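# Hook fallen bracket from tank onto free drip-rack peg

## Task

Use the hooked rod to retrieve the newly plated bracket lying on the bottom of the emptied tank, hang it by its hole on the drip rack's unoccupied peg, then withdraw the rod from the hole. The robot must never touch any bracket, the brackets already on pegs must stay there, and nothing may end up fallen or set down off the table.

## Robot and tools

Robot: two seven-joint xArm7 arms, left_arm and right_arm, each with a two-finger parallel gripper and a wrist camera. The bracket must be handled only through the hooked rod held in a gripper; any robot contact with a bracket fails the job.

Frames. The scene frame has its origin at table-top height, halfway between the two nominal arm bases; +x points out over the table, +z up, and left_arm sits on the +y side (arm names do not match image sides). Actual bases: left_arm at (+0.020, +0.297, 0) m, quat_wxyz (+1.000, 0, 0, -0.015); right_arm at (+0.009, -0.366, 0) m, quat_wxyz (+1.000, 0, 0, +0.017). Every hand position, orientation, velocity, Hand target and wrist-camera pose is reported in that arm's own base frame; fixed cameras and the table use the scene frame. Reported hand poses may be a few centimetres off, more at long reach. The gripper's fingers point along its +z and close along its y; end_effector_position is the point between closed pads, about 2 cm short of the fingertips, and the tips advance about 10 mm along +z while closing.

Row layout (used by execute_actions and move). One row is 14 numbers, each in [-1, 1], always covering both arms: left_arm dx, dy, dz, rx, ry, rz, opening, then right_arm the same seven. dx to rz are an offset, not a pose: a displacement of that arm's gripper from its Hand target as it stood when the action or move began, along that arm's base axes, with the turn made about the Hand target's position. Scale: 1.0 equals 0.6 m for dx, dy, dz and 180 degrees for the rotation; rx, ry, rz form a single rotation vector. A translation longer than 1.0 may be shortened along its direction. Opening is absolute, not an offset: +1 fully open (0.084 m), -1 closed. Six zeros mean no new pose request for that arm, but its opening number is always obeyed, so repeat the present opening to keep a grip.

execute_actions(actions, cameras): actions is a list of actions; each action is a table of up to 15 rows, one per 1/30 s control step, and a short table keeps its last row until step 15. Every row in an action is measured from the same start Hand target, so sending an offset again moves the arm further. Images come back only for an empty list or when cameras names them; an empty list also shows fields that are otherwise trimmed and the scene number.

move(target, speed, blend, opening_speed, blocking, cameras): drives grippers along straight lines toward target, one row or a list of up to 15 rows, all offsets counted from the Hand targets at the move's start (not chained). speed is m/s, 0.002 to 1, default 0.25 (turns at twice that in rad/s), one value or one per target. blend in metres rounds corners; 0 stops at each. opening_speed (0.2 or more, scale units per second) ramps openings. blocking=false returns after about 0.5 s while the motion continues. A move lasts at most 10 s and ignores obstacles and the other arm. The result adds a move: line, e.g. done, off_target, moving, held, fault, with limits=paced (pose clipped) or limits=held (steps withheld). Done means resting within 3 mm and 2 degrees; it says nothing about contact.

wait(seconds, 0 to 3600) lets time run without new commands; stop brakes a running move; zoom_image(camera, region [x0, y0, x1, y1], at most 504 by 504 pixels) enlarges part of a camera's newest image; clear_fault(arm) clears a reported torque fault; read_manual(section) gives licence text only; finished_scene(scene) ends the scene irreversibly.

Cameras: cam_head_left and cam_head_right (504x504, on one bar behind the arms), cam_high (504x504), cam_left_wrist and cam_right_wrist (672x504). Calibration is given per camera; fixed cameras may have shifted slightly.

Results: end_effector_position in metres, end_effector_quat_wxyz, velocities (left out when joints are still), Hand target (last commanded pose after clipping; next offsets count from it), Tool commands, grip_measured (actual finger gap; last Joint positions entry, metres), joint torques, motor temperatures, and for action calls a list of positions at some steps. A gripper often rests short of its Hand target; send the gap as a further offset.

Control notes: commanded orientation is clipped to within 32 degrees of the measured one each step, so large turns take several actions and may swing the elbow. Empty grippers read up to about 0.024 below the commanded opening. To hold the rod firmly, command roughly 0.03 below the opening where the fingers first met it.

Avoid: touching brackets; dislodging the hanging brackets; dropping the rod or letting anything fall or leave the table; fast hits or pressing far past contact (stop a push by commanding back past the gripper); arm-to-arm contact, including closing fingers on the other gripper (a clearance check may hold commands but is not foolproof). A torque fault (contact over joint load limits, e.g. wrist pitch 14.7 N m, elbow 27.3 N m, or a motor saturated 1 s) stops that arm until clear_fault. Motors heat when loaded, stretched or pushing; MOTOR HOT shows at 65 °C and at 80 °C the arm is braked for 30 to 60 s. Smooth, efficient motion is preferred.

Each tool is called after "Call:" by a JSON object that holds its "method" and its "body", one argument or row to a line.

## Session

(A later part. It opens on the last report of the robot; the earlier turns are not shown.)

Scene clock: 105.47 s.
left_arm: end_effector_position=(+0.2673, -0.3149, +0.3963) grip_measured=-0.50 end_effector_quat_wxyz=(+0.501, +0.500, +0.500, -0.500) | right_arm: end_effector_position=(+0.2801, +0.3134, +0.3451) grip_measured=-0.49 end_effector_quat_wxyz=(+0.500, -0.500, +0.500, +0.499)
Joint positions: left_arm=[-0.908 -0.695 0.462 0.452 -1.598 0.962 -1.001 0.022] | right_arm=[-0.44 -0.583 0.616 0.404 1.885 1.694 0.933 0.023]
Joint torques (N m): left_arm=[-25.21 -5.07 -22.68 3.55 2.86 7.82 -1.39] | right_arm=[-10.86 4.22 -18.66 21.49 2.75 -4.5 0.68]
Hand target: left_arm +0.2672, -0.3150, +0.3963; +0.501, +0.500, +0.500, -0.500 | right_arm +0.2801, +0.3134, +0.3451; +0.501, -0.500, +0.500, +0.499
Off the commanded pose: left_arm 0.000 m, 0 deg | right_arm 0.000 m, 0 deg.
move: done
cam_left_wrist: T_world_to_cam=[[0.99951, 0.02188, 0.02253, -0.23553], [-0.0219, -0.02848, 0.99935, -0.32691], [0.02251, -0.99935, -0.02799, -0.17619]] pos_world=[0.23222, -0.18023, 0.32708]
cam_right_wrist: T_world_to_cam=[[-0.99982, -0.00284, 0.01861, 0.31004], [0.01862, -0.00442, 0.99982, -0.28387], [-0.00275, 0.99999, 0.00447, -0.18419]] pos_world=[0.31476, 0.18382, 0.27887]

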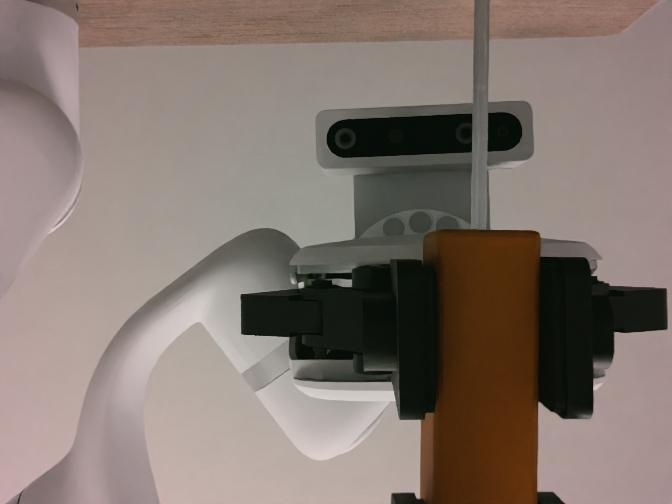

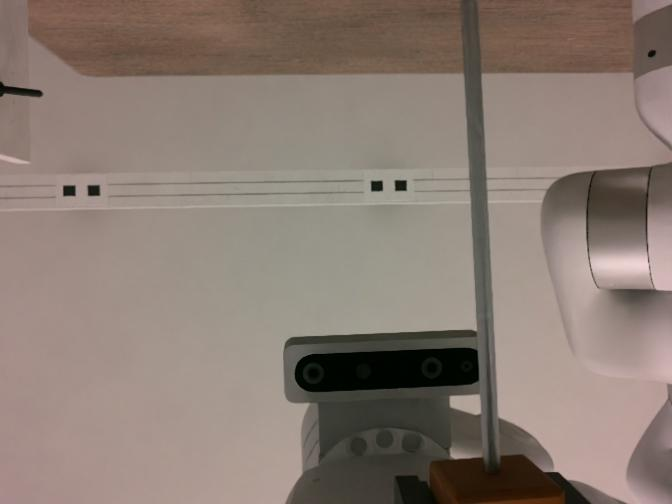

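Call:
{"method": "move", "body": {
  "target": [
    [0,0,0,0,0,0,0.2,0,0,0,0,0,0,-1],
    [0,0.2,0.0,0,0,0,0.2,0,0,0,0,0,0,-1]
  ],
  "speed": 0.15,
  "opening_speed": 1,
  "cameras": ["cam_left_wrist","cam_right_wrist","cam_high"]
}}

Scene clock: 109.73 s.
left_arm: end_effector_position=(+0.2672, -0.1950, +0.3963) grip_measured=+0.19 end_effector_quat_wxyz=(+0.501, +0.500, +0.500, -0.500) | right_arm: end_effector_position=(+0.2801, +0.3134, +0.3451) grip_measured=-0.51 end_effector_quat_wxyz=(+0.501, -0.500, +0.500, +0.499)
Joint positions: left_arm=[-0.674 -0.884 0.703 0.404 -1.156 1.197 -1.183 0.052] | right_arm=[-0.44 -0.583 0.616 0.404 1.885 1.695 0.933 0.022]
Joint torques (N m): left_arm=[6.46 -6.59 -4.99 14.27 0.62 1.78 -1.8] | right_arm=[6.19 -8 -7.23 14.56 4.1 1.17 1.48]
Hand target: left_arm +0.2672, -0.1950, +0.3963; +0.501, +0.500, +0.500, -0.500 | right_arm +0.2801, +0.3134, +0.3451; +0.501, -0.500, +0.500, +0.499
Off the commanded pose: left_arm 0.000 m, 0 deg | right_arm 0.000 m, 0 deg.
move: done
cam_left_wrist: T_world_to_cam=[[0.99952, 0.02148, 0.02242, -0.23805], [-0.02181, -0.02847, 0.99936, -0.32352], [0.02211, -0.99936, -0.02799, -0.05627]] pos_world=[0.23212, -0.06033, 0.32708]
cam_right_wrist: T_world_to_cam=[[-0.99982, -0.00264, 0.01861, 0.3101], [0.01862, -0.00442, 0.99982, -0.28387], [-0.00255, 0.99999, 0.00447, -0.18426]] pos_world=[0.31486, 0.18382, 0.27887]
Images, in order (width x height): cam_high 504x504, cam_left_wrist 672x504, cam_right_wrist 672x504.

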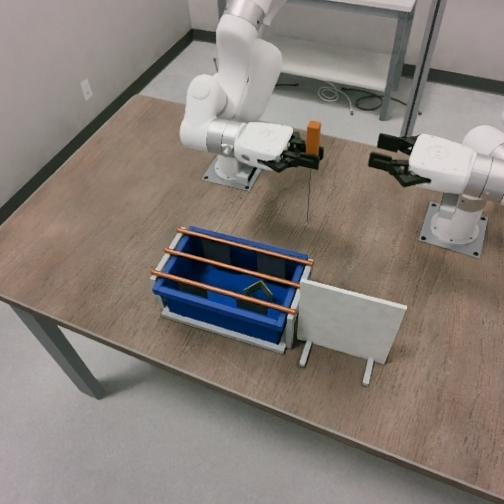

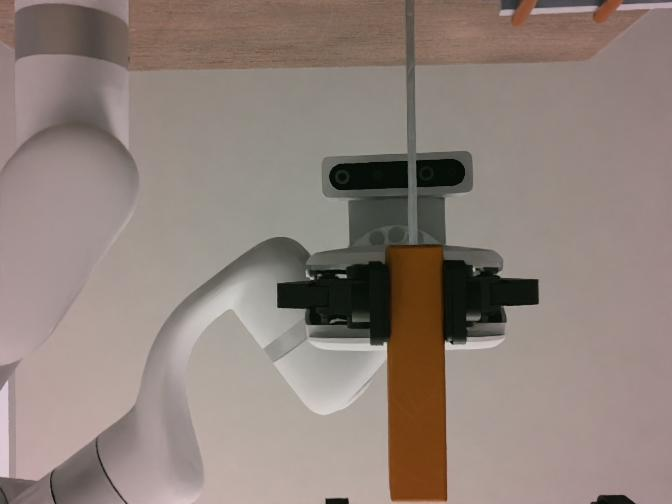

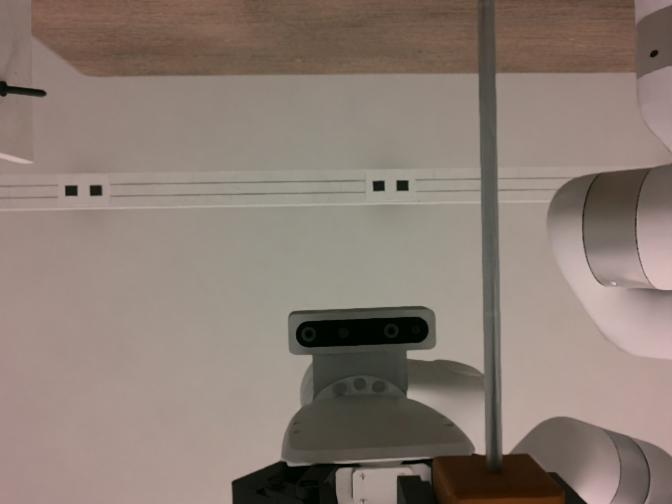

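Call:
{"method": "move", "body": {
  "target": [
    [0,0,0,0,0,0,0.2,0,-0.1,0.12,0,0,0,-1],
    [0,0,0,0,0,0,0.2,0.272,-0.068,0.12,0,0,-0.556,-1]
  ],
  "speed": 0.2,
  "blend": [0.02,0]
}}

Call:
{"method": "move", "body": {
  "target": [0.332,-0.15,-0.071,0.193,-0.390,-0.330,-1,0,0,0,-0.0547,0.0097,0,-1],
  "speed": 0.2,
  "cameras": ["all"]
}}

Scene clock: 129.07 s.
left_arm: end_effector_position=(+0.2672, -0.1950, +0.3963) grip_measured=+0.19 end_effector_quat_wxyz=(+0.501, +0.500, +0.500, -0.500) | right_arm: end_effector_position=(+0.4433, +0.2726, +0.4172) grip_measured=-0.51 end_effector_quat_wxyz=(+0.704, +0.062, +0.704, -0.063)
Joint positions: left_arm=[-0.674 -0.884 0.703 0.404 -1.156 1.197 -1.183 0.052] | right_arm=[-0.951 -1.135 1.469 1.184 2.531 -0.411 1.755 0.022]
Joint torques (N m): left_arm=[6.43 -6.35 -5.16 14.26 0.21 1.81 -1.55] | right_arm=[-6.17 19.81 -19.47 10.52 0.17 -1.4 -1.34]
Hand target: left_arm +0.2672, -0.1950, +0.3963; +0.501, +0.500, +0.500, -0.500 | right_arm +0.4433, +0.2726, +0.4171; +0.704, +0.062, +0.704, -0.063
Off the commanded pose: left_arm 0.000 m, 0 deg | right_arm 0.000 m, 0 deg.
move: done

Scene clock: 133.80 s.
left_arm: end_effector_position=(+0.4664, -0.2850, +0.3537) grip_measured=-0.99 end_effector_quat_wxyz=(+0.235, +0.959, -0.039, -0.152) | right_arm: end_effector_position=(+0.4433, +0.2726, +0.4171) grip_measured=-0.51 end_effector_quat_wxyz=(+0.696, +0.001, +0.707, -0.124)
Joint positions: left_arm=[-0.993 0.54 1.057 1.894 -0.956 1.905 -0.032 0] | right_arm=[-0.946 -1.115 1.491 1.172 2.452 -0.421 1.655 0.022]
Joint torques (N m): left_arm=[6.7 -24.45 7.09 13.95 0.68 -0.27 1.55] | right_arm=[6.63 19.62 -19.38 5.58 -3.81 -1.52 -1.31]
Motor temperatures (°C): left_arm=[30 31 36 41 32 34 31] | right_arm=[33 34 32 37 36 40 36]
Hand target: left_arm +0.4664, -0.2850, +0.3537; +0.235, +0.959, -0.039, -0.152 | right_arm +0.4433, +0.2726, +0.4171; +0.696, +0.001, +0.707, -0.124
Off the commanded pose: left_arm 0.000 m, 0 deg | right_arm 0.000 m, 0 deg.
move: done
cam_left_wrist: T_world_to_cam=[[-0.01611, -0.87361, 0.48637, -0.37971], [-0.95922, 0.15079, 0.23908, 0.47811], [-0.2822, -0.46268, -0.84041, 0.43048]] pos_world=[0.57398, -0.20463, 0.43215]
cam_right_wrist: T_world_to_cam=[[0.17028, 0.97308, -0.15531, -0.24031], [0.0227, 0.15369, 0.98786, -0.39896], [0.98513, -0.17174, 0.00408, -0.26166]] pos_world=[0.30775, 0.25022, 0.35786]

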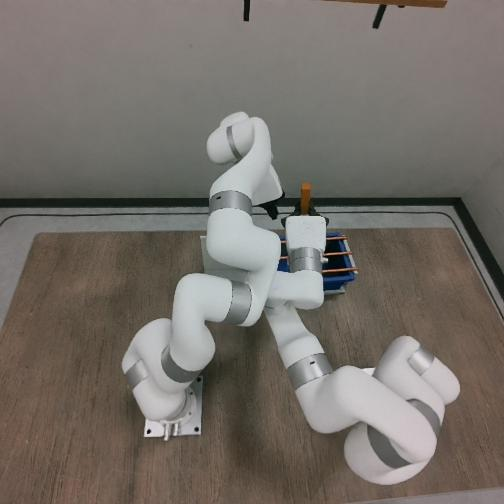

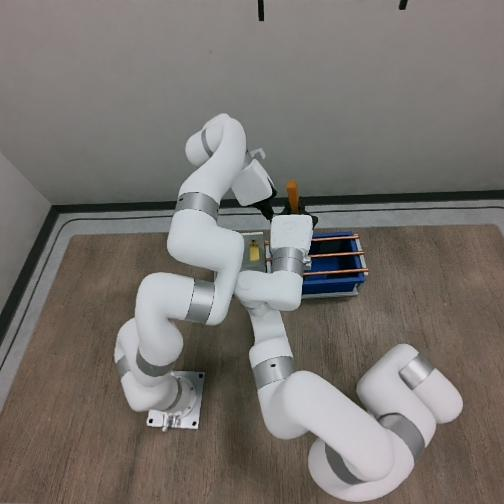

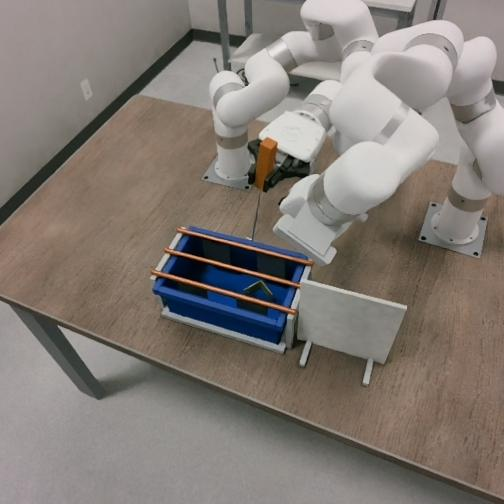

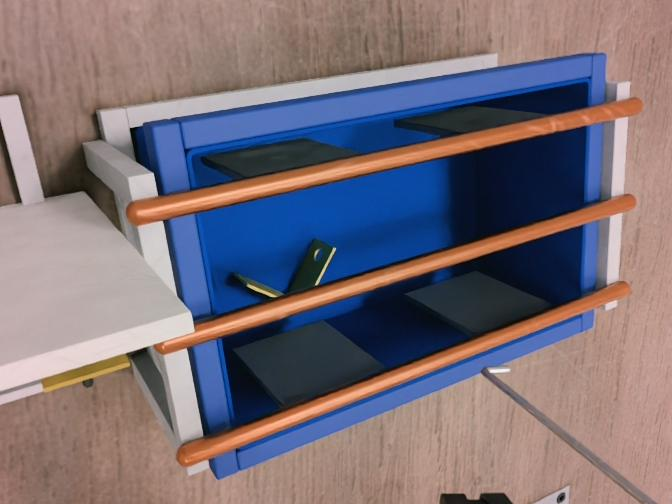

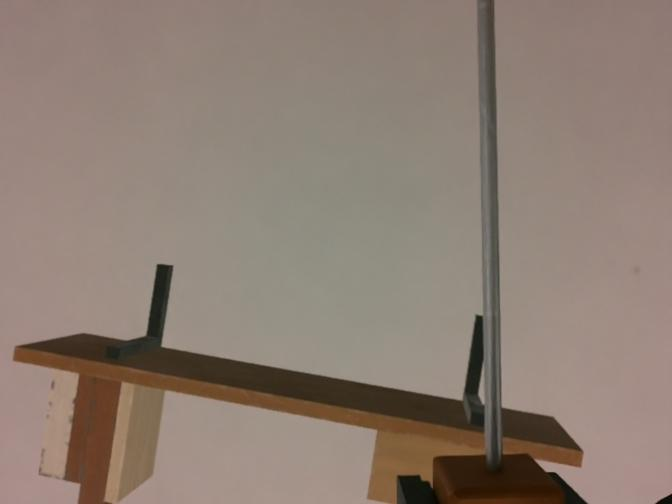

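Call:
{"method": "move", "body": {
  "target": [0,0,0,0,0,0,-1,0.009,0.002,-0.2,0,0,0,-1],
  "speed": 0.12,
  "cameras": ["cam_left_wrist"]
}}

Call:
{"method": "zoom_image", "body": {
  "camera": "cam_left_wrist",
  "region": [200, 180, 500, 405]
}}

Scene clock: 144.50 s.
left_arm: end_effector_position=(+0.4664, -0.2850, +0.3537) grip_measured=-0.99 end_effector_quat_wxyz=(+0.235, +0.959, -0.039, -0.152) | right_arm: end_effector_position=(+0.4487, +0.2737, +0.2972) grip_measured=-0.51 end_effector_quat_wxyz=(+0.696, +0.001, +0.707, -0.124)
Joint positions: left_arm=[-0.993 0.54 1.057 1.894 -0.956 1.905 -0.032 0] | right_arm=[-0.987 -1.429 1.653 1.084 2.616 -0.317 1.854 0.022]
Joint torques (N m): left_arm=[6.34 -24.5 7.02 13.64 0.27 0.56 1.39] | right_arm=[-6.42 8.7 -21.64 2.68 1.54 0.55 1.52]
Hand target: left_arm +0.4664, -0.2850, +0.3537; +0.235, +0.959, -0.039, -0.152 | right_arm +0.4487, +0.2738, +0.2971; +0.696, +0.001, +0.707, -0.124
Off the commanded pose: left_arm 0.000 m, 0 deg | right_arm 0.000 m, 0 deg.
move: done
cam_left_wrist: T_world_to_cam=[[-0.01614, -0.8736, 0.48638, -0.37969], [-0.95919, 0.15087, 0.23914, 0.47809], [-0.28229, -0.46267, -0.84039, 0.43052]] pos_world=[0.57398, -0.20463, 0.43215]

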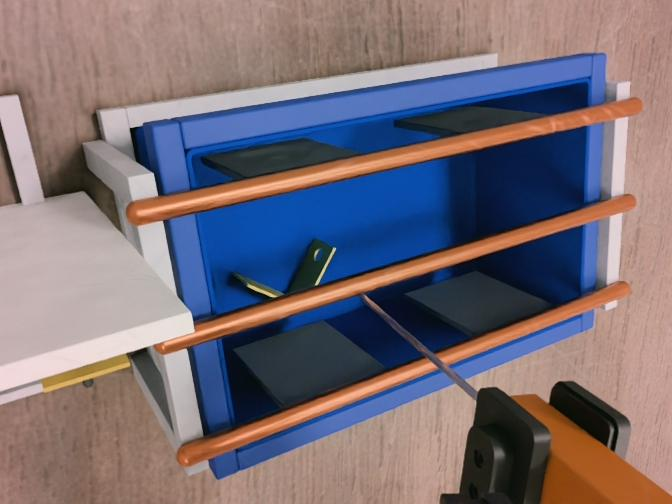

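Scaled by 1.680 from the camera's image (finer frame: 960x720).

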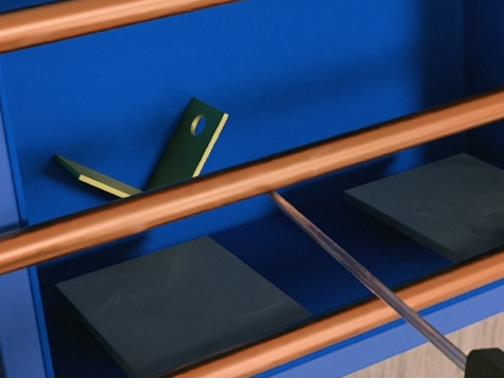

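Call:
{"method": "move", "body": {
  "target": [0,0,0,0,0,0,-1,0,0.0,-0.075,0,0,0,-1],
  "speed": 0.08,
  "cameras": ["cam_left_wrist"]
}}

Call:
{"method": "zoom_image", "body": {
  "camera": "cam_left_wrist",
  "region": [220, 200, 420, 350]
}}

Scene clock: 147.17 s.
left_arm: end_effector_position=(+0.4664, -0.2850, +0.3537) grip_measured=-0.99 end_effector_quat_wxyz=(+0.235, +0.959, -0.039, -0.152) | right_arm: end_effector_position=(+0.4487, +0.2738, +0.2522) grip_measured=-0.51 end_effector_quat_wxyz=(+0.696, +0.001, +0.707, -0.124)
Joint positions: left_arm=[-0.993 0.54 1.057 1.894 -0.956 1.905 -0.032 0] | right_arm=[-0.994 -1.535 1.725 1.089 2.68 -0.311 1.917 0.022]
Joint torques (N m): left_arm=[6.93 -24.95 7.02 13.88 -0.09 0.35 1.21] | right_arm=[-6.92 8.46 -21.44 2.25 1.64 -1.18 1.53]
Hand target: left_arm +0.4664, -0.2850, +0.3537; +0.235, +0.959, -0.039, -0.152 | right_arm +0.4487, +0.2738, +0.2521; +0.696, +0.001, +0.707, -0.124
Off the commanded pose: left_arm 0.000 m, 0 deg | right_arm 0.000 m, 0 deg.
move: done
cam_left_wrist: T_world_to_cam=[[-0.01614, -0.8736, 0.48638, -0.37969], [-0.95919, 0.15087, 0.23914, 0.47809], [-0.28229, -0.46267, -0.84039, 0.43052]] pos_world=[0.57398, -0.20463, 0.43215]

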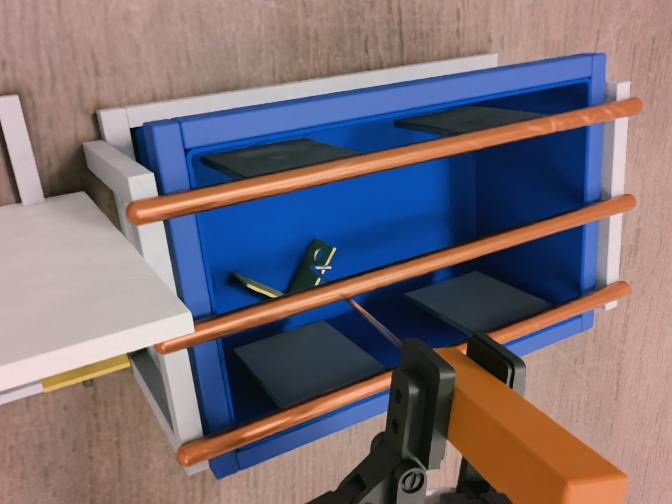

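Scaled by 2.520 from the camera's image (finer frame: 960x720).

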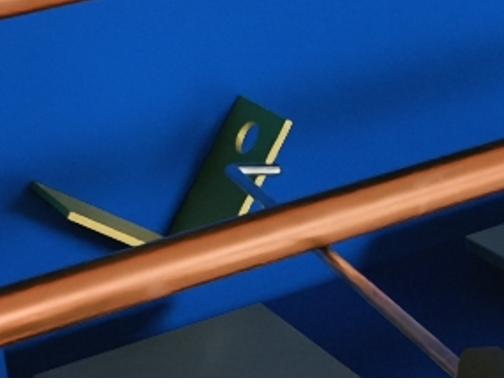

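Call:
{"method": "move", "body": {
  "target": [0,0,0,0,0,0,-1,0,0.0,-0.037,0,0,0,-1],
  "speed": 0.05,
  "cameras": ["cam_left_wrist"]
}}

Call:
{"method": "zoom_image", "body": {
  "camera": "cam_left_wrist",
  "region": [260, 220, 380, 310]
}}

Scene clock: 155.47 s.
left_arm: end_effector_position=(+0.4664, -0.2850, +0.3537) grip_measured=-0.99 end_effector_quat_wxyz=(+0.235, +0.959, -0.039, -0.152) | right_arm: end_effector_position=(+0.4487, +0.2738, +0.2300) grip_measured=-0.51 end_effector_quat_wxyz=(+0.696, +0.001, +0.707, -0.124)
Joint positions: left_arm=[-0.993 0.54 1.057 1.894 -0.956 1.905 -0.032 0] | right_arm=[-0.997 -1.584 1.761 1.099 2.711 -0.314 1.947 0.022]
Joint torques (N m): left_arm=[6.99 -24.79 7.14 13.78 -0.36 0.27 0.85] | right_arm=[-7.05 8.47 -21.12 1.3 1.67 -1.63 1.51]
Hand target: left_arm +0.4664, -0.2850, +0.3537; +0.235, +0.959, -0.039, -0.152 | right_arm +0.4487, +0.2738, +0.2299; +0.696, +0.001, +0.707, -0.124
Off the commanded pose: left_arm 0.000 m, 0 deg | right_arm 0.000 m, 0 deg.
move: done
cam_left_wrist: T_world_to_cam=[[-0.01614, -0.8736, 0.48638, -0.37969], [-0.95919, 0.15087, 0.23914, 0.47809], [-0.28229, -0.46267, -0.84039, 0.43052]] pos_world=[0.57398, -0.20463, 0.43215]

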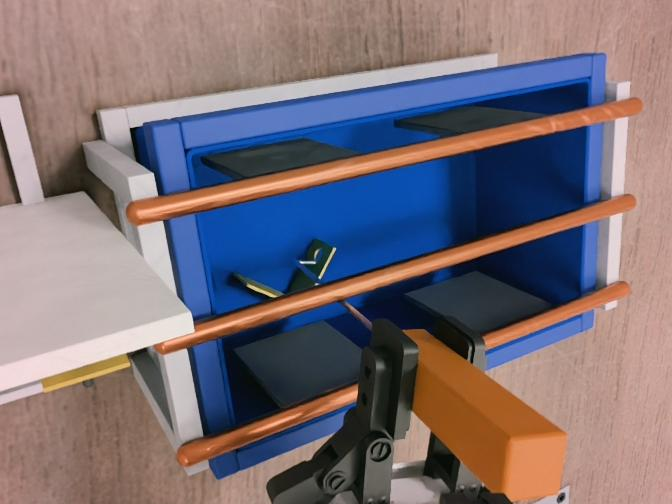

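Scaled by 4.200 from the camera's image (finer frame: 960x720).

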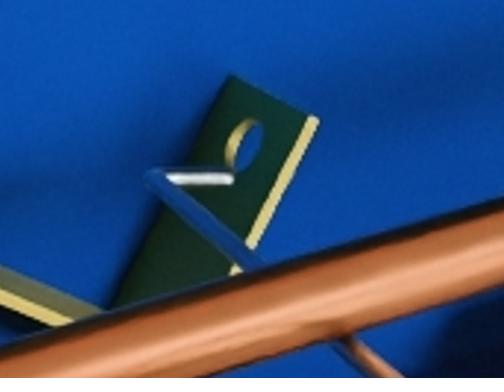

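Call:
{"method": "move", "body": {
  "target": [
    [0,0,0,0,0,0,-1,0.009,0,-0.005,0,0,0,-1],
    [0,0,0,0,0,0,-1,0.0085,-0.007,-0.005,0,0,0,-1]
  ],
  "speed": 0.03,
  "cameras": ["cam_left_wrist"]
}}

Call:
{"method": "zoom_image", "body": {
  "camera": "cam_left_wrist",
  "region": [260, 220, 380, 310]
}}

Scene clock: 161.70 s.
left_arm: end_effector_position=(+0.4664, -0.2850, +0.3537) grip_measured=-0.99 end_effector_quat_wxyz=(+0.235, +0.959, -0.039, -0.152) | right_arm: end_effector_position=(+0.4538, +0.2696, +0.2269) grip_measured=-0.51 end_effector_quat_wxyz=(+0.696, +0.001, +0.707, -0.124)
Joint positions: left_arm=[-0.993 0.54 1.057 1.894 -0.956 1.905 -0.032 0] | right_arm=[-1.008 -1.6 1.762 1.096 2.716 -0.297 1.955 0.022]
Joint torques (N m): left_arm=[6.62 -25 6.95 13.71 -0.83 0.13 0.52] | right_arm=[6.6 8.71 -28.4 -4.46 1.51 0.26 1.48]
Hand target: left_arm +0.4664, -0.2850, +0.3537; +0.235, +0.959, -0.039, -0.152 | right_arm +0.4538, +0.2696, +0.2269; +0.696, +0.001, +0.707, -0.124
Off the commanded pose: left_arm 0.000 m, 0 deg | right_arm 0.000 m, 0 deg.
move: done
cam_left_wrist: T_world_to_cam=[[-0.01614, -0.8736, 0.48638, -0.37969], [-0.95919, 0.15087, 0.23914, 0.47809], [-0.28229, -0.46267, -0.84039, 0.43052]] pos_world=[0.57398, -0.20463, 0.43215]

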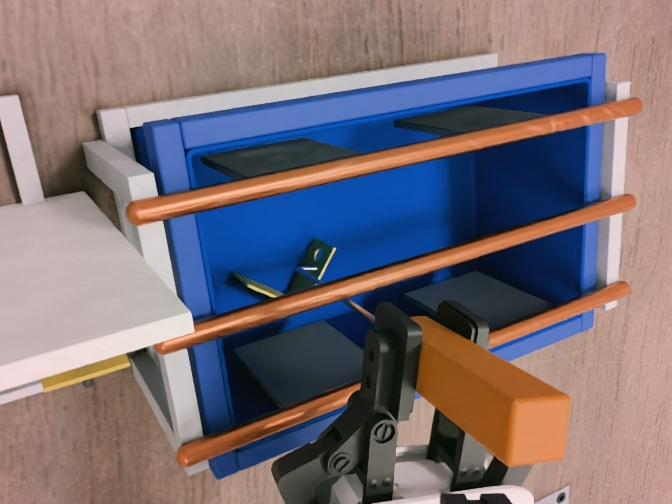

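Scaled by 4.200 from the camera's image (finer frame: 960x720).

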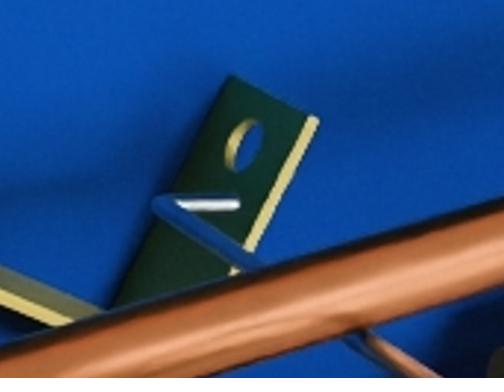

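Call:
{"method": "move", "body": {
  "target": [0,0,0,0,0,0,-1,-0.053,0.007,0.004,0,-0.0556,0,-1],
  "speed": 0.05,
  "cameras": ["cam_left_wrist","cam_high"]
}}

Call:
{"method": "zoom_image", "body": {
  "camera": "cam_left_wrist",
  "region": [260, 220, 380, 310]
}}

Scene clock: 168.10 s.
left_arm: end_effector_position=(+0.4664, -0.2850, +0.3537) grip_measured=-0.99 end_effector_quat_wxyz=(+0.235, +0.959, -0.039, -0.152) | right_arm: end_effector_position=(+0.4220, +0.2738, +0.2293) grip_measured=-0.51 end_effector_quat_wxyz=(+0.755, +0.011, +0.644, -0.124)
Joint positions: left_arm=[-0.993 0.54 1.057 1.894 -0.956 1.905 -0.032 0] | right_arm=[-0.923 -1.805 1.775 1.097 2.793 -0.4 2.06 0.022]
Joint torques (N m): left_arm=[6.6 -25.57 7.06 13.64 -1.03 -0.07 0.13] | right_arm=[6.57 7.54 -20.9 -2.89 1.51 -1.92 1.4]
Hand target: left_arm +0.4664, -0.2850, +0.3537; +0.235, +0.959, -0.039, -0.152 | right_arm +0.4220, +0.2738, +0.2293; +0.755, +0.011, +0.644, -0.124
Off the commanded pose: left_arm 0.000 m, 0 deg | right_arm 0.000 m, 0 deg.
move: done
cam_left_wrist: T_world_to_cam=[[-0.01614, -0.8736, 0.48638, -0.37969], [-0.95919, 0.15087, 0.23914, 0.47809], [-0.28229, -0.46267, -0.84039, 0.43052]] pos_world=[0.57398, -0.20463, 0.43215]
Images, in order (width x height): cam_high 504x504, cam_left_wrist 672x504.

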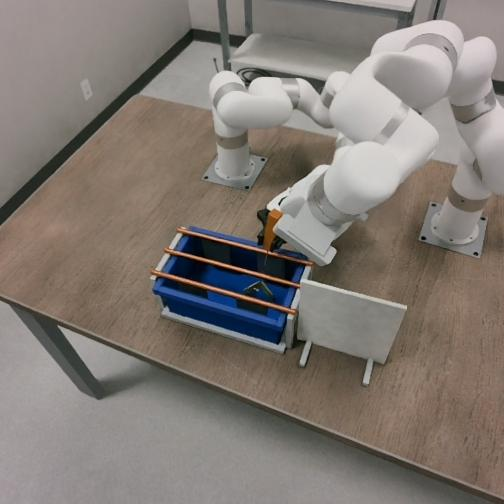

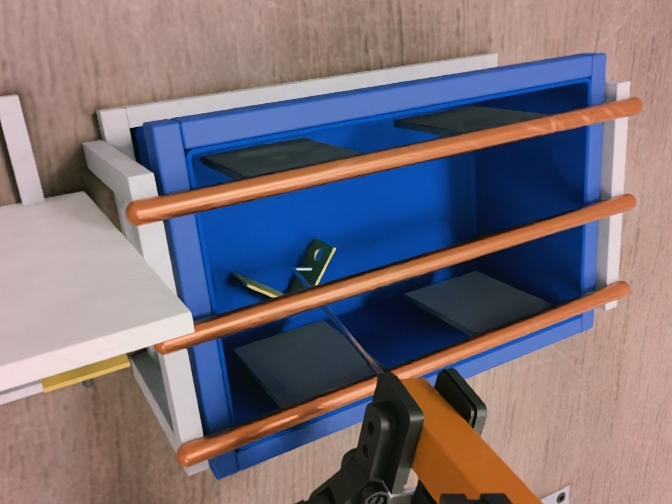

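Scaled by 4.200 from the camera's image (finer frame: 960x720).

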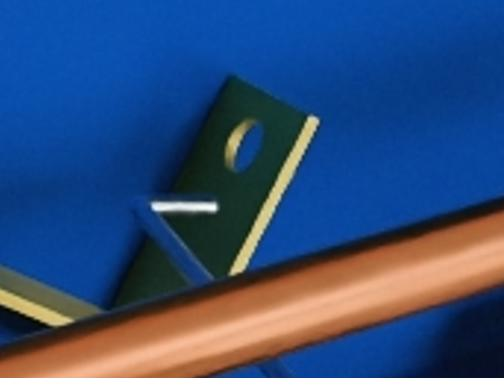

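Call:
{"method": "move", "body": {
  "target": [0,0,0,0,0,0,-1,0.017,0.0,0,0,0,0,-1],
  "speed": 0.03,
  "cameras": ["cam_left_wrist"]
}}

Call:
{"method": "zoom_image", "body": {
  "camera": "cam_left_wrist",
  "region": [260, 220, 380, 310]
}}

Scene clock: 170.33 s.
left_arm: end_effector_position=(+0.4664, -0.2850, +0.3537) grip_measured=-0.99 end_effector_quat_wxyz=(+0.235, +0.959, -0.039, -0.152) | right_arm: end_effector_position=(+0.4322, +0.2738, +0.2293) grip_measured=-0.51 end_effector_quat_wxyz=(+0.755, +0.011, +0.644, -0.124)
Joint positions: left_arm=[-0.993 0.54 1.057 1.894 -0.956 1.905 -0.032 0] | right_arm=[-0.954 -1.814 1.766 1.116 2.791 -0.387 2.065 0.022]
Joint torques (N m): left_arm=[6.6 -25.74 7.16 13.69 -1.24 -0.21 -0.04] | right_arm=[-6.46 8.07 -27.51 -2.95 -3.47 0.38 1.44]
Hand target: left_arm +0.4664, -0.2850, +0.3537; +0.235, +0.959, -0.039, -0.152 | right_arm +0.4322, +0.2738, +0.2293; +0.755, +0.011, +0.644, -0.124
Off the commanded pose: left_arm 0.000 m, 0 deg | right_arm 0.000 m, 0 deg.
move: done
cam_left_wrist: T_world_to_cam=[[-0.01614, -0.8736, 0.48638, -0.37969], [-0.95919, 0.15087, 0.23914, 0.47809], [-0.28229, -0.46267, -0.84039, 0.43052]] pos_world=[0.57398, -0.20463, 0.43215]

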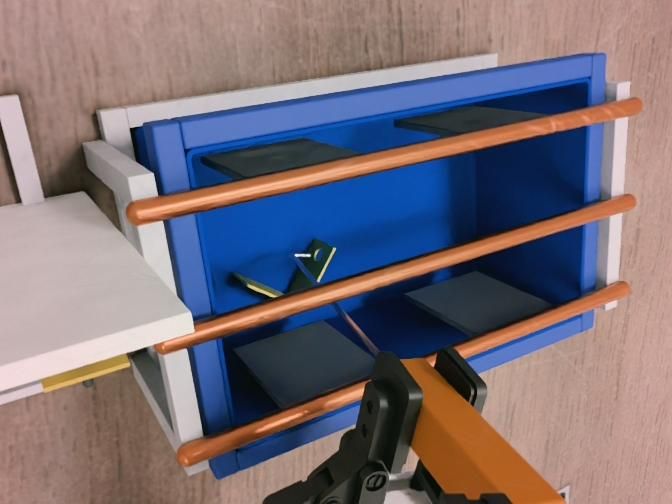

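Scaled by 4.200 from the camera's image (finer frame: 960x720).

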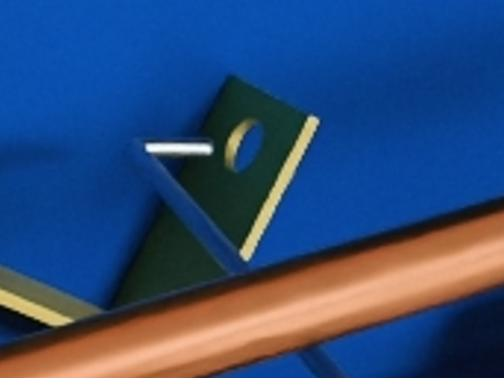

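Call:
{"method": "move", "body": {
  "target": [0,0,0,0,0,0,-1,-0.001,-0.014,0.001,0,0,0,-1],
  "speed": 0.03,
  "cameras": ["cam_left_wrist"]
}}

Call:
{"method": "zoom_image", "body": {
  "camera": "cam_left_wrist",
  "region": [260, 220, 380, 310]
}}

Scene clock: 172.37 s.
left_arm: end_effector_position=(+0.4664, -0.2850, +0.3537) grip_measured=-0.99 end_effector_quat_wxyz=(+0.235, +0.959, -0.039, -0.152) | right_arm: end_effector_position=(+0.4316, +0.2654, +0.2299) grip_measured=-0.51 end_effector_quat_wxyz=(+0.755, +0.011, +0.644, -0.124)
Joint positions: left_arm=[-0.993 0.54 1.057 1.894 -0.956 1.905 -0.032 0] | right_arm=[-0.94 -1.824 1.769 1.084 2.796 -0.366 2.07 0.022]
Joint torques (N m): left_arm=[6.57 -25.83 7.35 13.59 -1.26 -0.27 -0.21] | right_arm=[6.66 7.48 -20.71 -8.22 1.58 0.38 1.45]
Hand target: left_arm +0.4664, -0.2850, +0.3537; +0.235, +0.959, -0.039, -0.152 | right_arm +0.4316, +0.2654, +0.2299; +0.755, +0.011, +0.644, -0.124
Off the commanded pose: left_arm 0.000 m, 0 deg | right_arm 0.000 m, 0 deg.
move: done
cam_left_wrist: T_world_to_cam=[[-0.01614, -0.8736, 0.48638, -0.37969], [-0.95919, 0.15087, 0.23914, 0.47809], [-0.28229, -0.46267, -0.84039, 0.43052]] pos_world=[0.57398, -0.20463, 0.43215]

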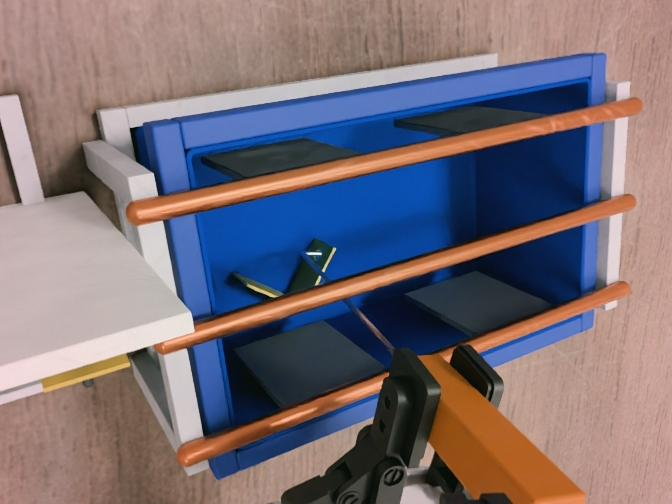

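Scaled by 4.200 from the camera's image (finer frame: 960x720).

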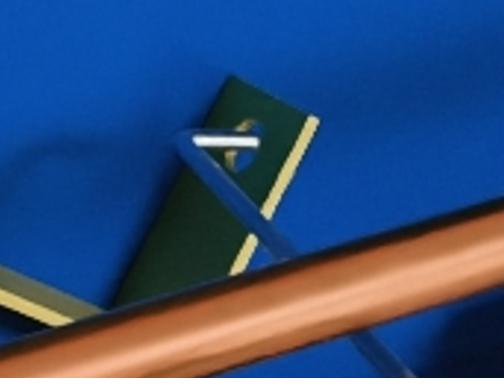

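Call:
{"method": "move", "body": {
  "target": [0,0,0,0,0,0,-1,-0.001,-0.007,0.001,0,0,0,-1],
  "speed": 0.03,
  "cameras": ["cam_left_wrist"]
}}

Call:
{"method": "zoom_image", "body": {
  "camera": "cam_left_wrist",
  "region": [280, 225, 350, 280]
}}

Scene clock: 175.20 s.
left_arm: end_effector_position=(+0.4664, -0.2850, +0.3537) grip_measured=-0.99 end_effector_quat_wxyz=(+0.235, +0.959, -0.039, -0.152) | right_arm: end_effector_position=(+0.4310, +0.2612, +0.2305) grip_measured=-0.51 end_effector_quat_wxyz=(+0.755, +0.011, +0.644, -0.124)
Joint positions: left_arm=[-0.993 0.54 1.057 1.894 -0.956 1.905 -0.032 0] | right_arm=[-0.932 -1.828 1.771 1.067 2.799 -0.355 2.072 0.022]
Joint torques (N m): left_arm=[6.24 -25.76 7.44 13.63 -1.18 -0.28 -0.46] | right_arm=[6.5 7.3 -20.62 -8.46 1.6 0.39 1.45]
Hand target: left_arm +0.4664, -0.2850, +0.3537; +0.235, +0.959, -0.039, -0.152 | right_arm +0.4310, +0.2612, +0.2305; +0.755, +0.011, +0.644, -0.124
Off the commanded pose: left_arm 0.000 m, 0 deg | right_arm 0.000 m, 0 deg.
move: done
cam_left_wrist: T_world_to_cam=[[-0.01614, -0.8736, 0.48638, -0.37969], [-0.95919, 0.15087, 0.23914, 0.47809], [-0.28229, -0.46267, -0.84039, 0.43052]] pos_world=[0.57398, -0.20463, 0.43215]

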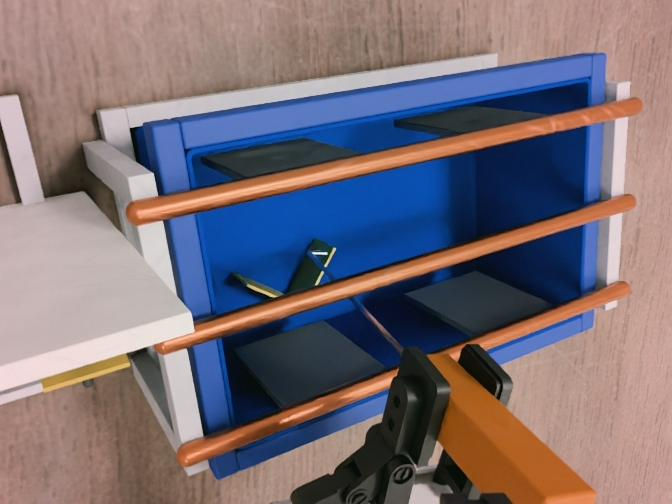

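Scaled by 7.200 from the camera's image (finer frame: 960x720).

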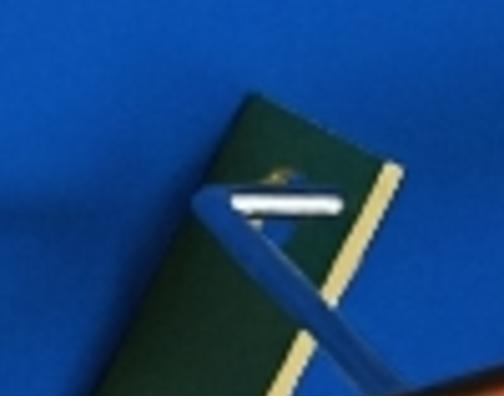

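Call:
{"method": "move", "body": {
  "target": [
    [0,0,0,0,0,0,-1,0.002,0.021,0,0,0,0,-1],
    [0,0,0,0,0,0,-1,-0.003,0.014,-0.013,0,0,0,-1],
    [0,0,0,0,0,0,-1,-0.004,0.006,-0.012,0,0,0,-1]
  ],
  "speed": 0.04,
  "cameras": ["cam_left_wrist"]
}}

Call:
{"method": "zoom_image", "body": {
  "camera": "cam_left_wrist",
  "region": [280, 225, 350, 280]
}}

Scene clock: 179.60 s.
left_arm: end_effector_position=(+0.4664, -0.2850, +0.3537) grip_measured=-0.99 end_effector_quat_wxyz=(+0.235, +0.959, -0.039, -0.152) | right_arm: end_effector_position=(+0.4286, +0.2648, +0.2233) grip_measured=-0.51 end_effector_quat_wxyz=(+0.755, +0.011, +0.644, -0.124)
Joint positions: left_arm=[-0.993 0.54 1.057 1.894 -0.956 1.905 -0.032 0] | right_arm=[-0.93 -1.833 1.784 1.084 2.805 -0.374 2.077 0.022]
Joint torques (N m): left_arm=[6.51 -26.3 7.8 13.68 -1.4 -0.56 -0.86] | right_arm=[6.38 7.35 -20.58 -8.43 1.56 0.34 1.43]
Hand target: left_arm +0.4664, -0.2850, +0.3537; +0.235, +0.959, -0.039, -0.152 | right_arm +0.4286, +0.2648, +0.2233; +0.755, +0.011, +0.644, -0.124
Off the commanded pose: left_arm 0.000 m, 0 deg | right_arm 0.000 m, 0 deg.
move: done
cam_left_wrist: T_world_to_cam=[[-0.01614, -0.8736, 0.48638, -0.37969], [-0.95919, 0.15087, 0.23914, 0.47809], [-0.28229, -0.46267, -0.84039, 0.43052]] pos_world=[0.57398, -0.20463, 0.43215]

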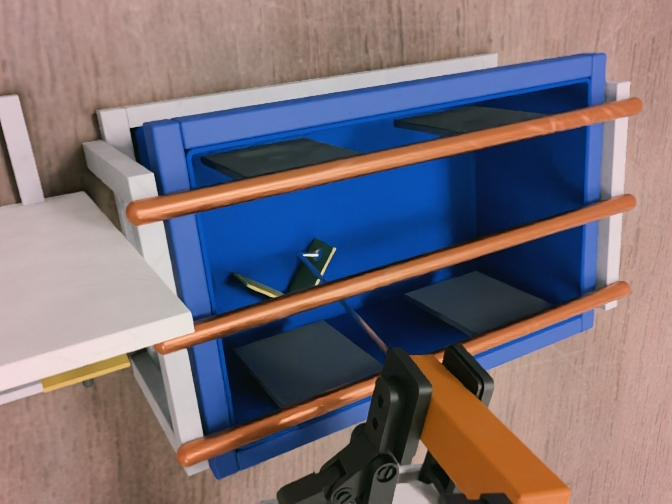

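Scaled by 7.200 from the camera's image (finer frame: 960x720).

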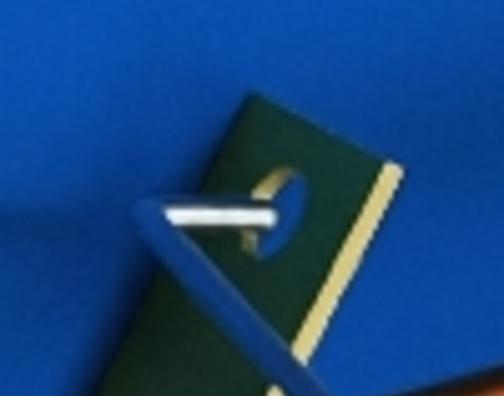

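Call:
{"method": "move", "body": {
  "target": [0,0,0,0,0,0,-1,-0.0005,-0.007,0.0,0,0,0,-1],
  "speed": 0.03,
  "cameras": ["cam_left_wrist"]
}}

Call:
{"method": "zoom_image", "body": {
  "camera": "cam_left_wrist",
  "region": [280, 225, 350, 280]
}}

Scene clock: 181.73 s.
left_arm: end_effector_position=(+0.4664, -0.2850, +0.3537) grip_measured=-0.99 end_effector_quat_wxyz=(+0.235, +0.959, -0.039, -0.152) | right_arm: end_effector_position=(+0.4283, +0.2606, +0.2233) grip_measured=-0.51 end_effector_quat_wxyz=(+0.755, +0.011, +0.644, -0.124)
Joint positions: left_arm=[-0.993 0.54 1.057 1.894 -0.956 1.905 -0.032 0] | right_arm=[-0.923 -1.839 1.786 1.068 2.809 -0.364 2.08 0.022]
Joint torques (N m): left_arm=[6.51 -26.33 7.67 13.7 -1.25 -0.51 -1.12] | right_arm=[6.52 7.09 -20.5 -8.63 1.63 0.4 1.45]
Hand target: left_arm +0.4664, -0.2850, +0.3537; +0.235, +0.959, -0.039, -0.152 | right_arm +0.4283, +0.2606, +0.2233; +0.755, +0.011, +0.644, -0.124
Off the commanded pose: left_arm 0.000 m, 0 deg | right_arm 0.000 m, 0 deg.
move: done
cam_left_wrist: T_world_to_cam=[[-0.01614, -0.8736, 0.48638, -0.37969], [-0.95919, 0.15087, 0.23914, 0.47809], [-0.28229, -0.46267, -0.84039, 0.43052]] pos_world=[0.57398, -0.20463, 0.43215]

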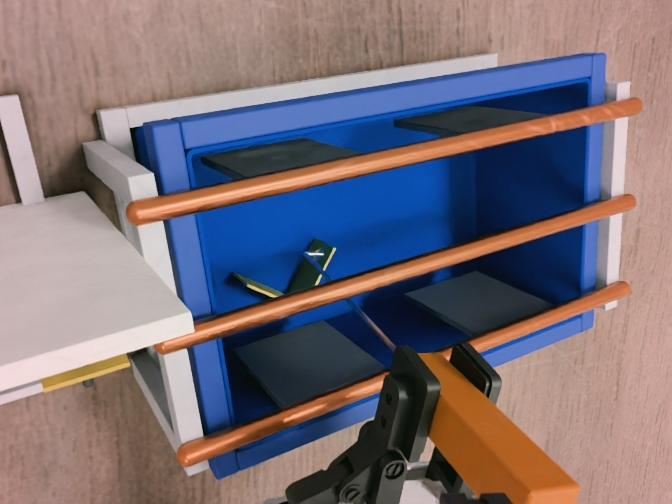

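Scaled by 7.200 from the camera's image (finer frame: 960x720).

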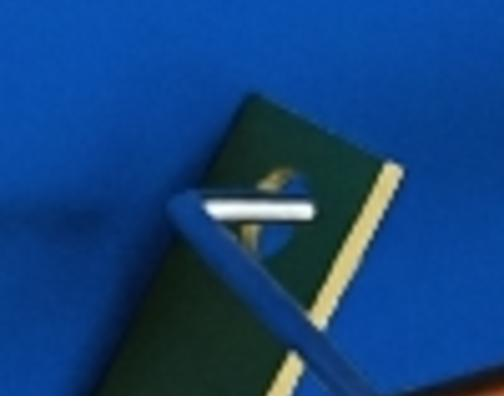

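Call:
{"method": "move", "body": {
  "target": [
    [0,0,0,0,0,0,-1,0.001,0.014,0,0,0,0,-1],
    [0,0,0,0,0,0,-1,-0.004,0.007,-0.013,0,0,0,-1],
    [0,0,0,0,0,0,-1,-0.005,-0.004,-0.012,0,0,0,-1]
  ],
  "speed": 0.04,
  "cameras": ["cam_left_wrist"]
}}

Call:
{"method": "zoom_image", "body": {
  "camera": "cam_left_wrist",
  "region": [280, 225, 350, 280]
}}

Scene clock: 186.13 s.
left_arm: end_effector_position=(+0.4664, -0.2850, +0.3537) grip_measured=-0.99 end_effector_quat_wxyz=(+0.235, +0.959, -0.039, -0.152) | right_arm: end_effector_position=(+0.4253, +0.2582, +0.2161) grip_measured=-0.51 end_effector_quat_wxyz=(+0.755, +0.011, +0.644, -0.124)
Joint positions: left_arm=[-0.993 0.54 1.057 1.894 -0.956 1.905 -0.032 0] | right_arm=[-0.91 -1.851 1.803 1.062 2.82 -0.369 2.09 0.022]
Joint torques (N m): left_arm=[6.39 -26.63 7.95 13.54 -1.36 -0.63 -1.39] | right_arm=[6.67 6.88 -20.29 -8.97 1.61 0.34 1.46]
Hand target: left_arm +0.4664, -0.2850, +0.3537; +0.235, +0.959, -0.039, -0.152 | right_arm +0.4253, +0.2582, +0.2161; +0.755, +0.011, +0.644, -0.124
Off the commanded pose: left_arm 0.000 m, 0 deg | right_arm 0.000 m, 0 deg.
move: done
cam_left_wrist: T_world_to_cam=[[-0.01614, -0.8736, 0.48638, -0.37969], [-0.95919, 0.15087, 0.23914, 0.47809], [-0.28229, -0.46267, -0.84039, 0.43052]] pos_world=[0.57398, -0.20463, 0.43215]

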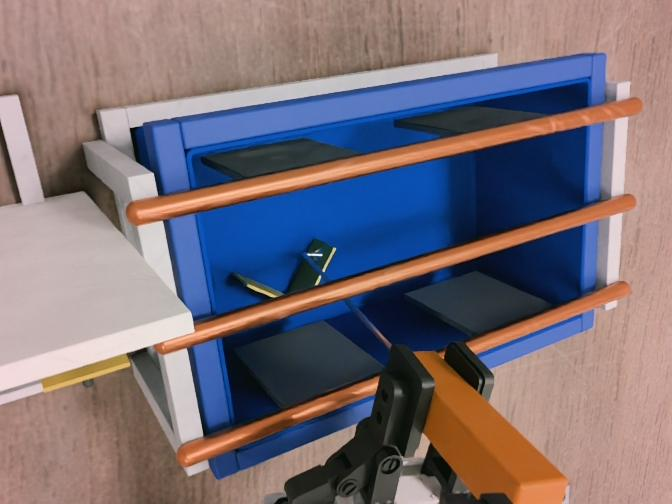

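Scaled by 7.200 from the camera's image (finer frame: 960x720).

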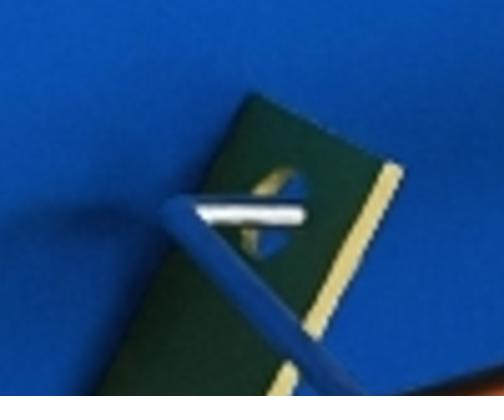

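Call:
{"method": "move", "body": {
  "target": [
    [0,0,0,0,0,0,-1,0.0023,0.0133,0,0,0,0,-1],
    [0,0,0,0,0,0,-1,-0.0015,0.0067,-0.0133,0,0,0,-1],
    [0,0,0,0,0,0,-1,-0.0038,-0.0067,-0.0133,0,0,0,-1]
  ],
  "speed": 0.05,
  "cameras": ["cam_left_wrist"]
}}

Call:
{"method": "zoom_image", "body": {
  "camera": "cam_left_wrist",
  "region": [280, 225, 350, 280]
}}

Scene clock: 196.90 s.
left_arm: end_effector_position=(+0.4664, -0.2850, +0.3537) grip_measured=-0.99 end_effector_quat_wxyz=(+0.235, +0.959, -0.039, -0.152) | right_arm: end_effector_position=(+0.4230, +0.2542, +0.2082) grip_measured=-0.51 end_effector_quat_wxyz=(+0.755, +0.011, +0.644, -0.124)
Joint positions: left_arm=[-0.993 0.54 1.057 1.894 -0.956 1.905 -0.032 0] | right_arm=[-0.898 -1.868 1.823 1.054 2.833 -0.37 2.101 0.022]
Joint torques (N m): left_arm=[5.89 -26.76 8.45 13.36 -1.15 -1 -1.45] | right_arm=[6.54 6.48 -19.96 -9.33 1.58 0.39 1.46]
Hand target: left_arm +0.4664, -0.2850, +0.3537; +0.235, +0.959, -0.039, -0.152 | right_arm +0.4230, +0.2542, +0.2082; +0.755, +0.011, +0.644, -0.124
Off the commanded pose: left_arm 0.000 m, 0 deg | right_arm 0.000 m, 0 deg.
move: done
cam_left_wrist: T_world_to_cam=[[-0.01614, -0.8736, 0.48638, -0.37969], [-0.95919, 0.15087, 0.23914, 0.47809], [-0.28229, -0.46267, -0.84039, 0.43052]] pos_world=[0.57398, -0.20463, 0.43215]

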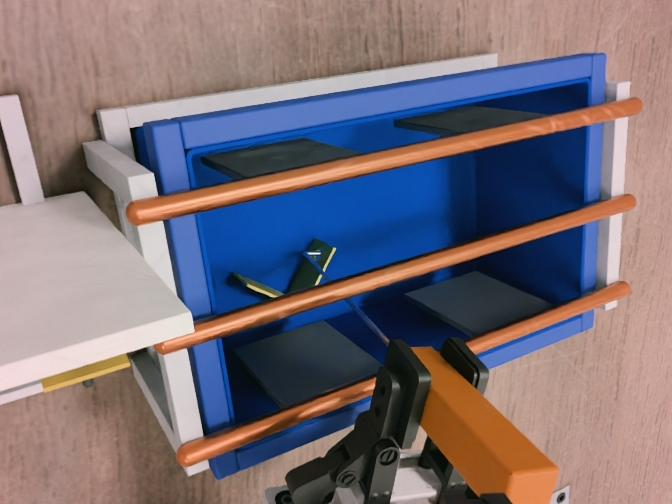

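Scaled by 7.200 from the camera's image (finer frame: 960x720).

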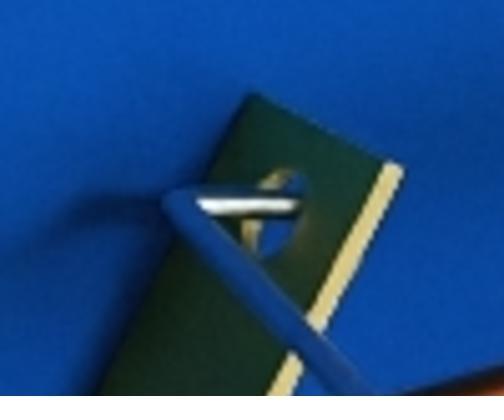

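Call:
{"method": "move", "body": {
  "target": [0,0,0,0,0,0,-1,-0.0012,-0.0066,0,0,0,0,-1],
  "speed": 0.05,
  "cameras": ["cam_left_wrist"]
}}

Call:
{"method": "zoom_image", "body": {
  "camera": "cam_left_wrist",
  "region": [280, 225, 350, 280]
}}

Scene clock: 199.37 s.
left_arm: end_effector_position=(+0.4664, -0.2850, +0.3537) grip_measured=-0.99 end_effector_quat_wxyz=(+0.235, +0.959, -0.039, -0.152) | right_arm: end_effector_position=(+0.4223, +0.2502, +0.2082) grip_measured=-0.51 end_effector_quat_wxyz=(+0.755, +0.011, +0.644, -0.124)
Joint positions: left_arm=[-0.993 0.54 1.057 1.894 -0.956 1.905 -0.032 0] | right_arm=[-0.89 -1.872 1.827 1.039 2.837 -0.361 2.104 0.022]
Joint torques (N m): left_arm=[5.86 -27.03 8.59 13.55 -1.06 -0.97 -1.45] | right_arm=[6.7 6.23 -19.88 -9.63 1.66 0.37 1.39]
Hand target: left_arm +0.4664, -0.2850, +0.3537; +0.235, +0.959, -0.039, -0.152 | right_arm +0.4223, +0.2502, +0.2082; +0.755, +0.011, +0.644, -0.124
Off the commanded pose: left_arm 0.000 m, 0 deg | right_arm 0.000 m, 0 deg.
move: done
cam_left_wrist: T_world_to_cam=[[-0.01614, -0.8736, 0.48638, -0.37969], [-0.95919, 0.15087, 0.23914, 0.47809], [-0.28229, -0.46267, -0.84039, 0.43052]] pos_world=[0.57398, -0.20463, 0.43215]

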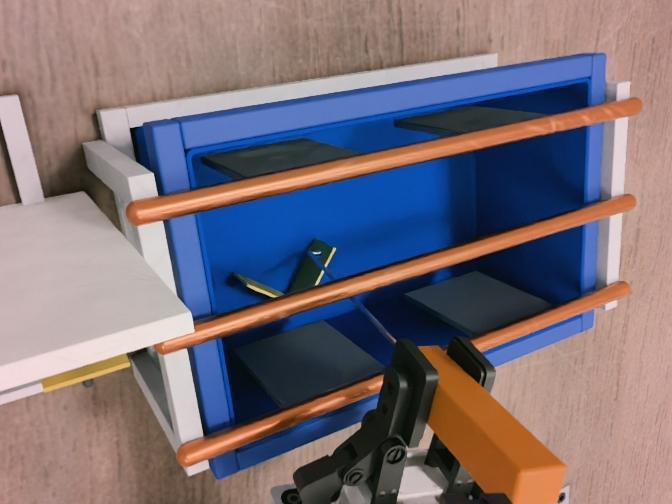

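Scaled by 7.200 from the camera's image (finer frame: 960x720).

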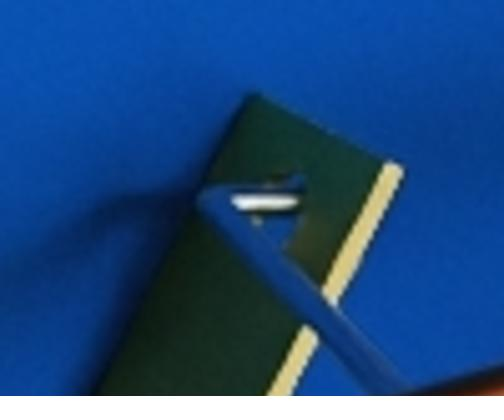

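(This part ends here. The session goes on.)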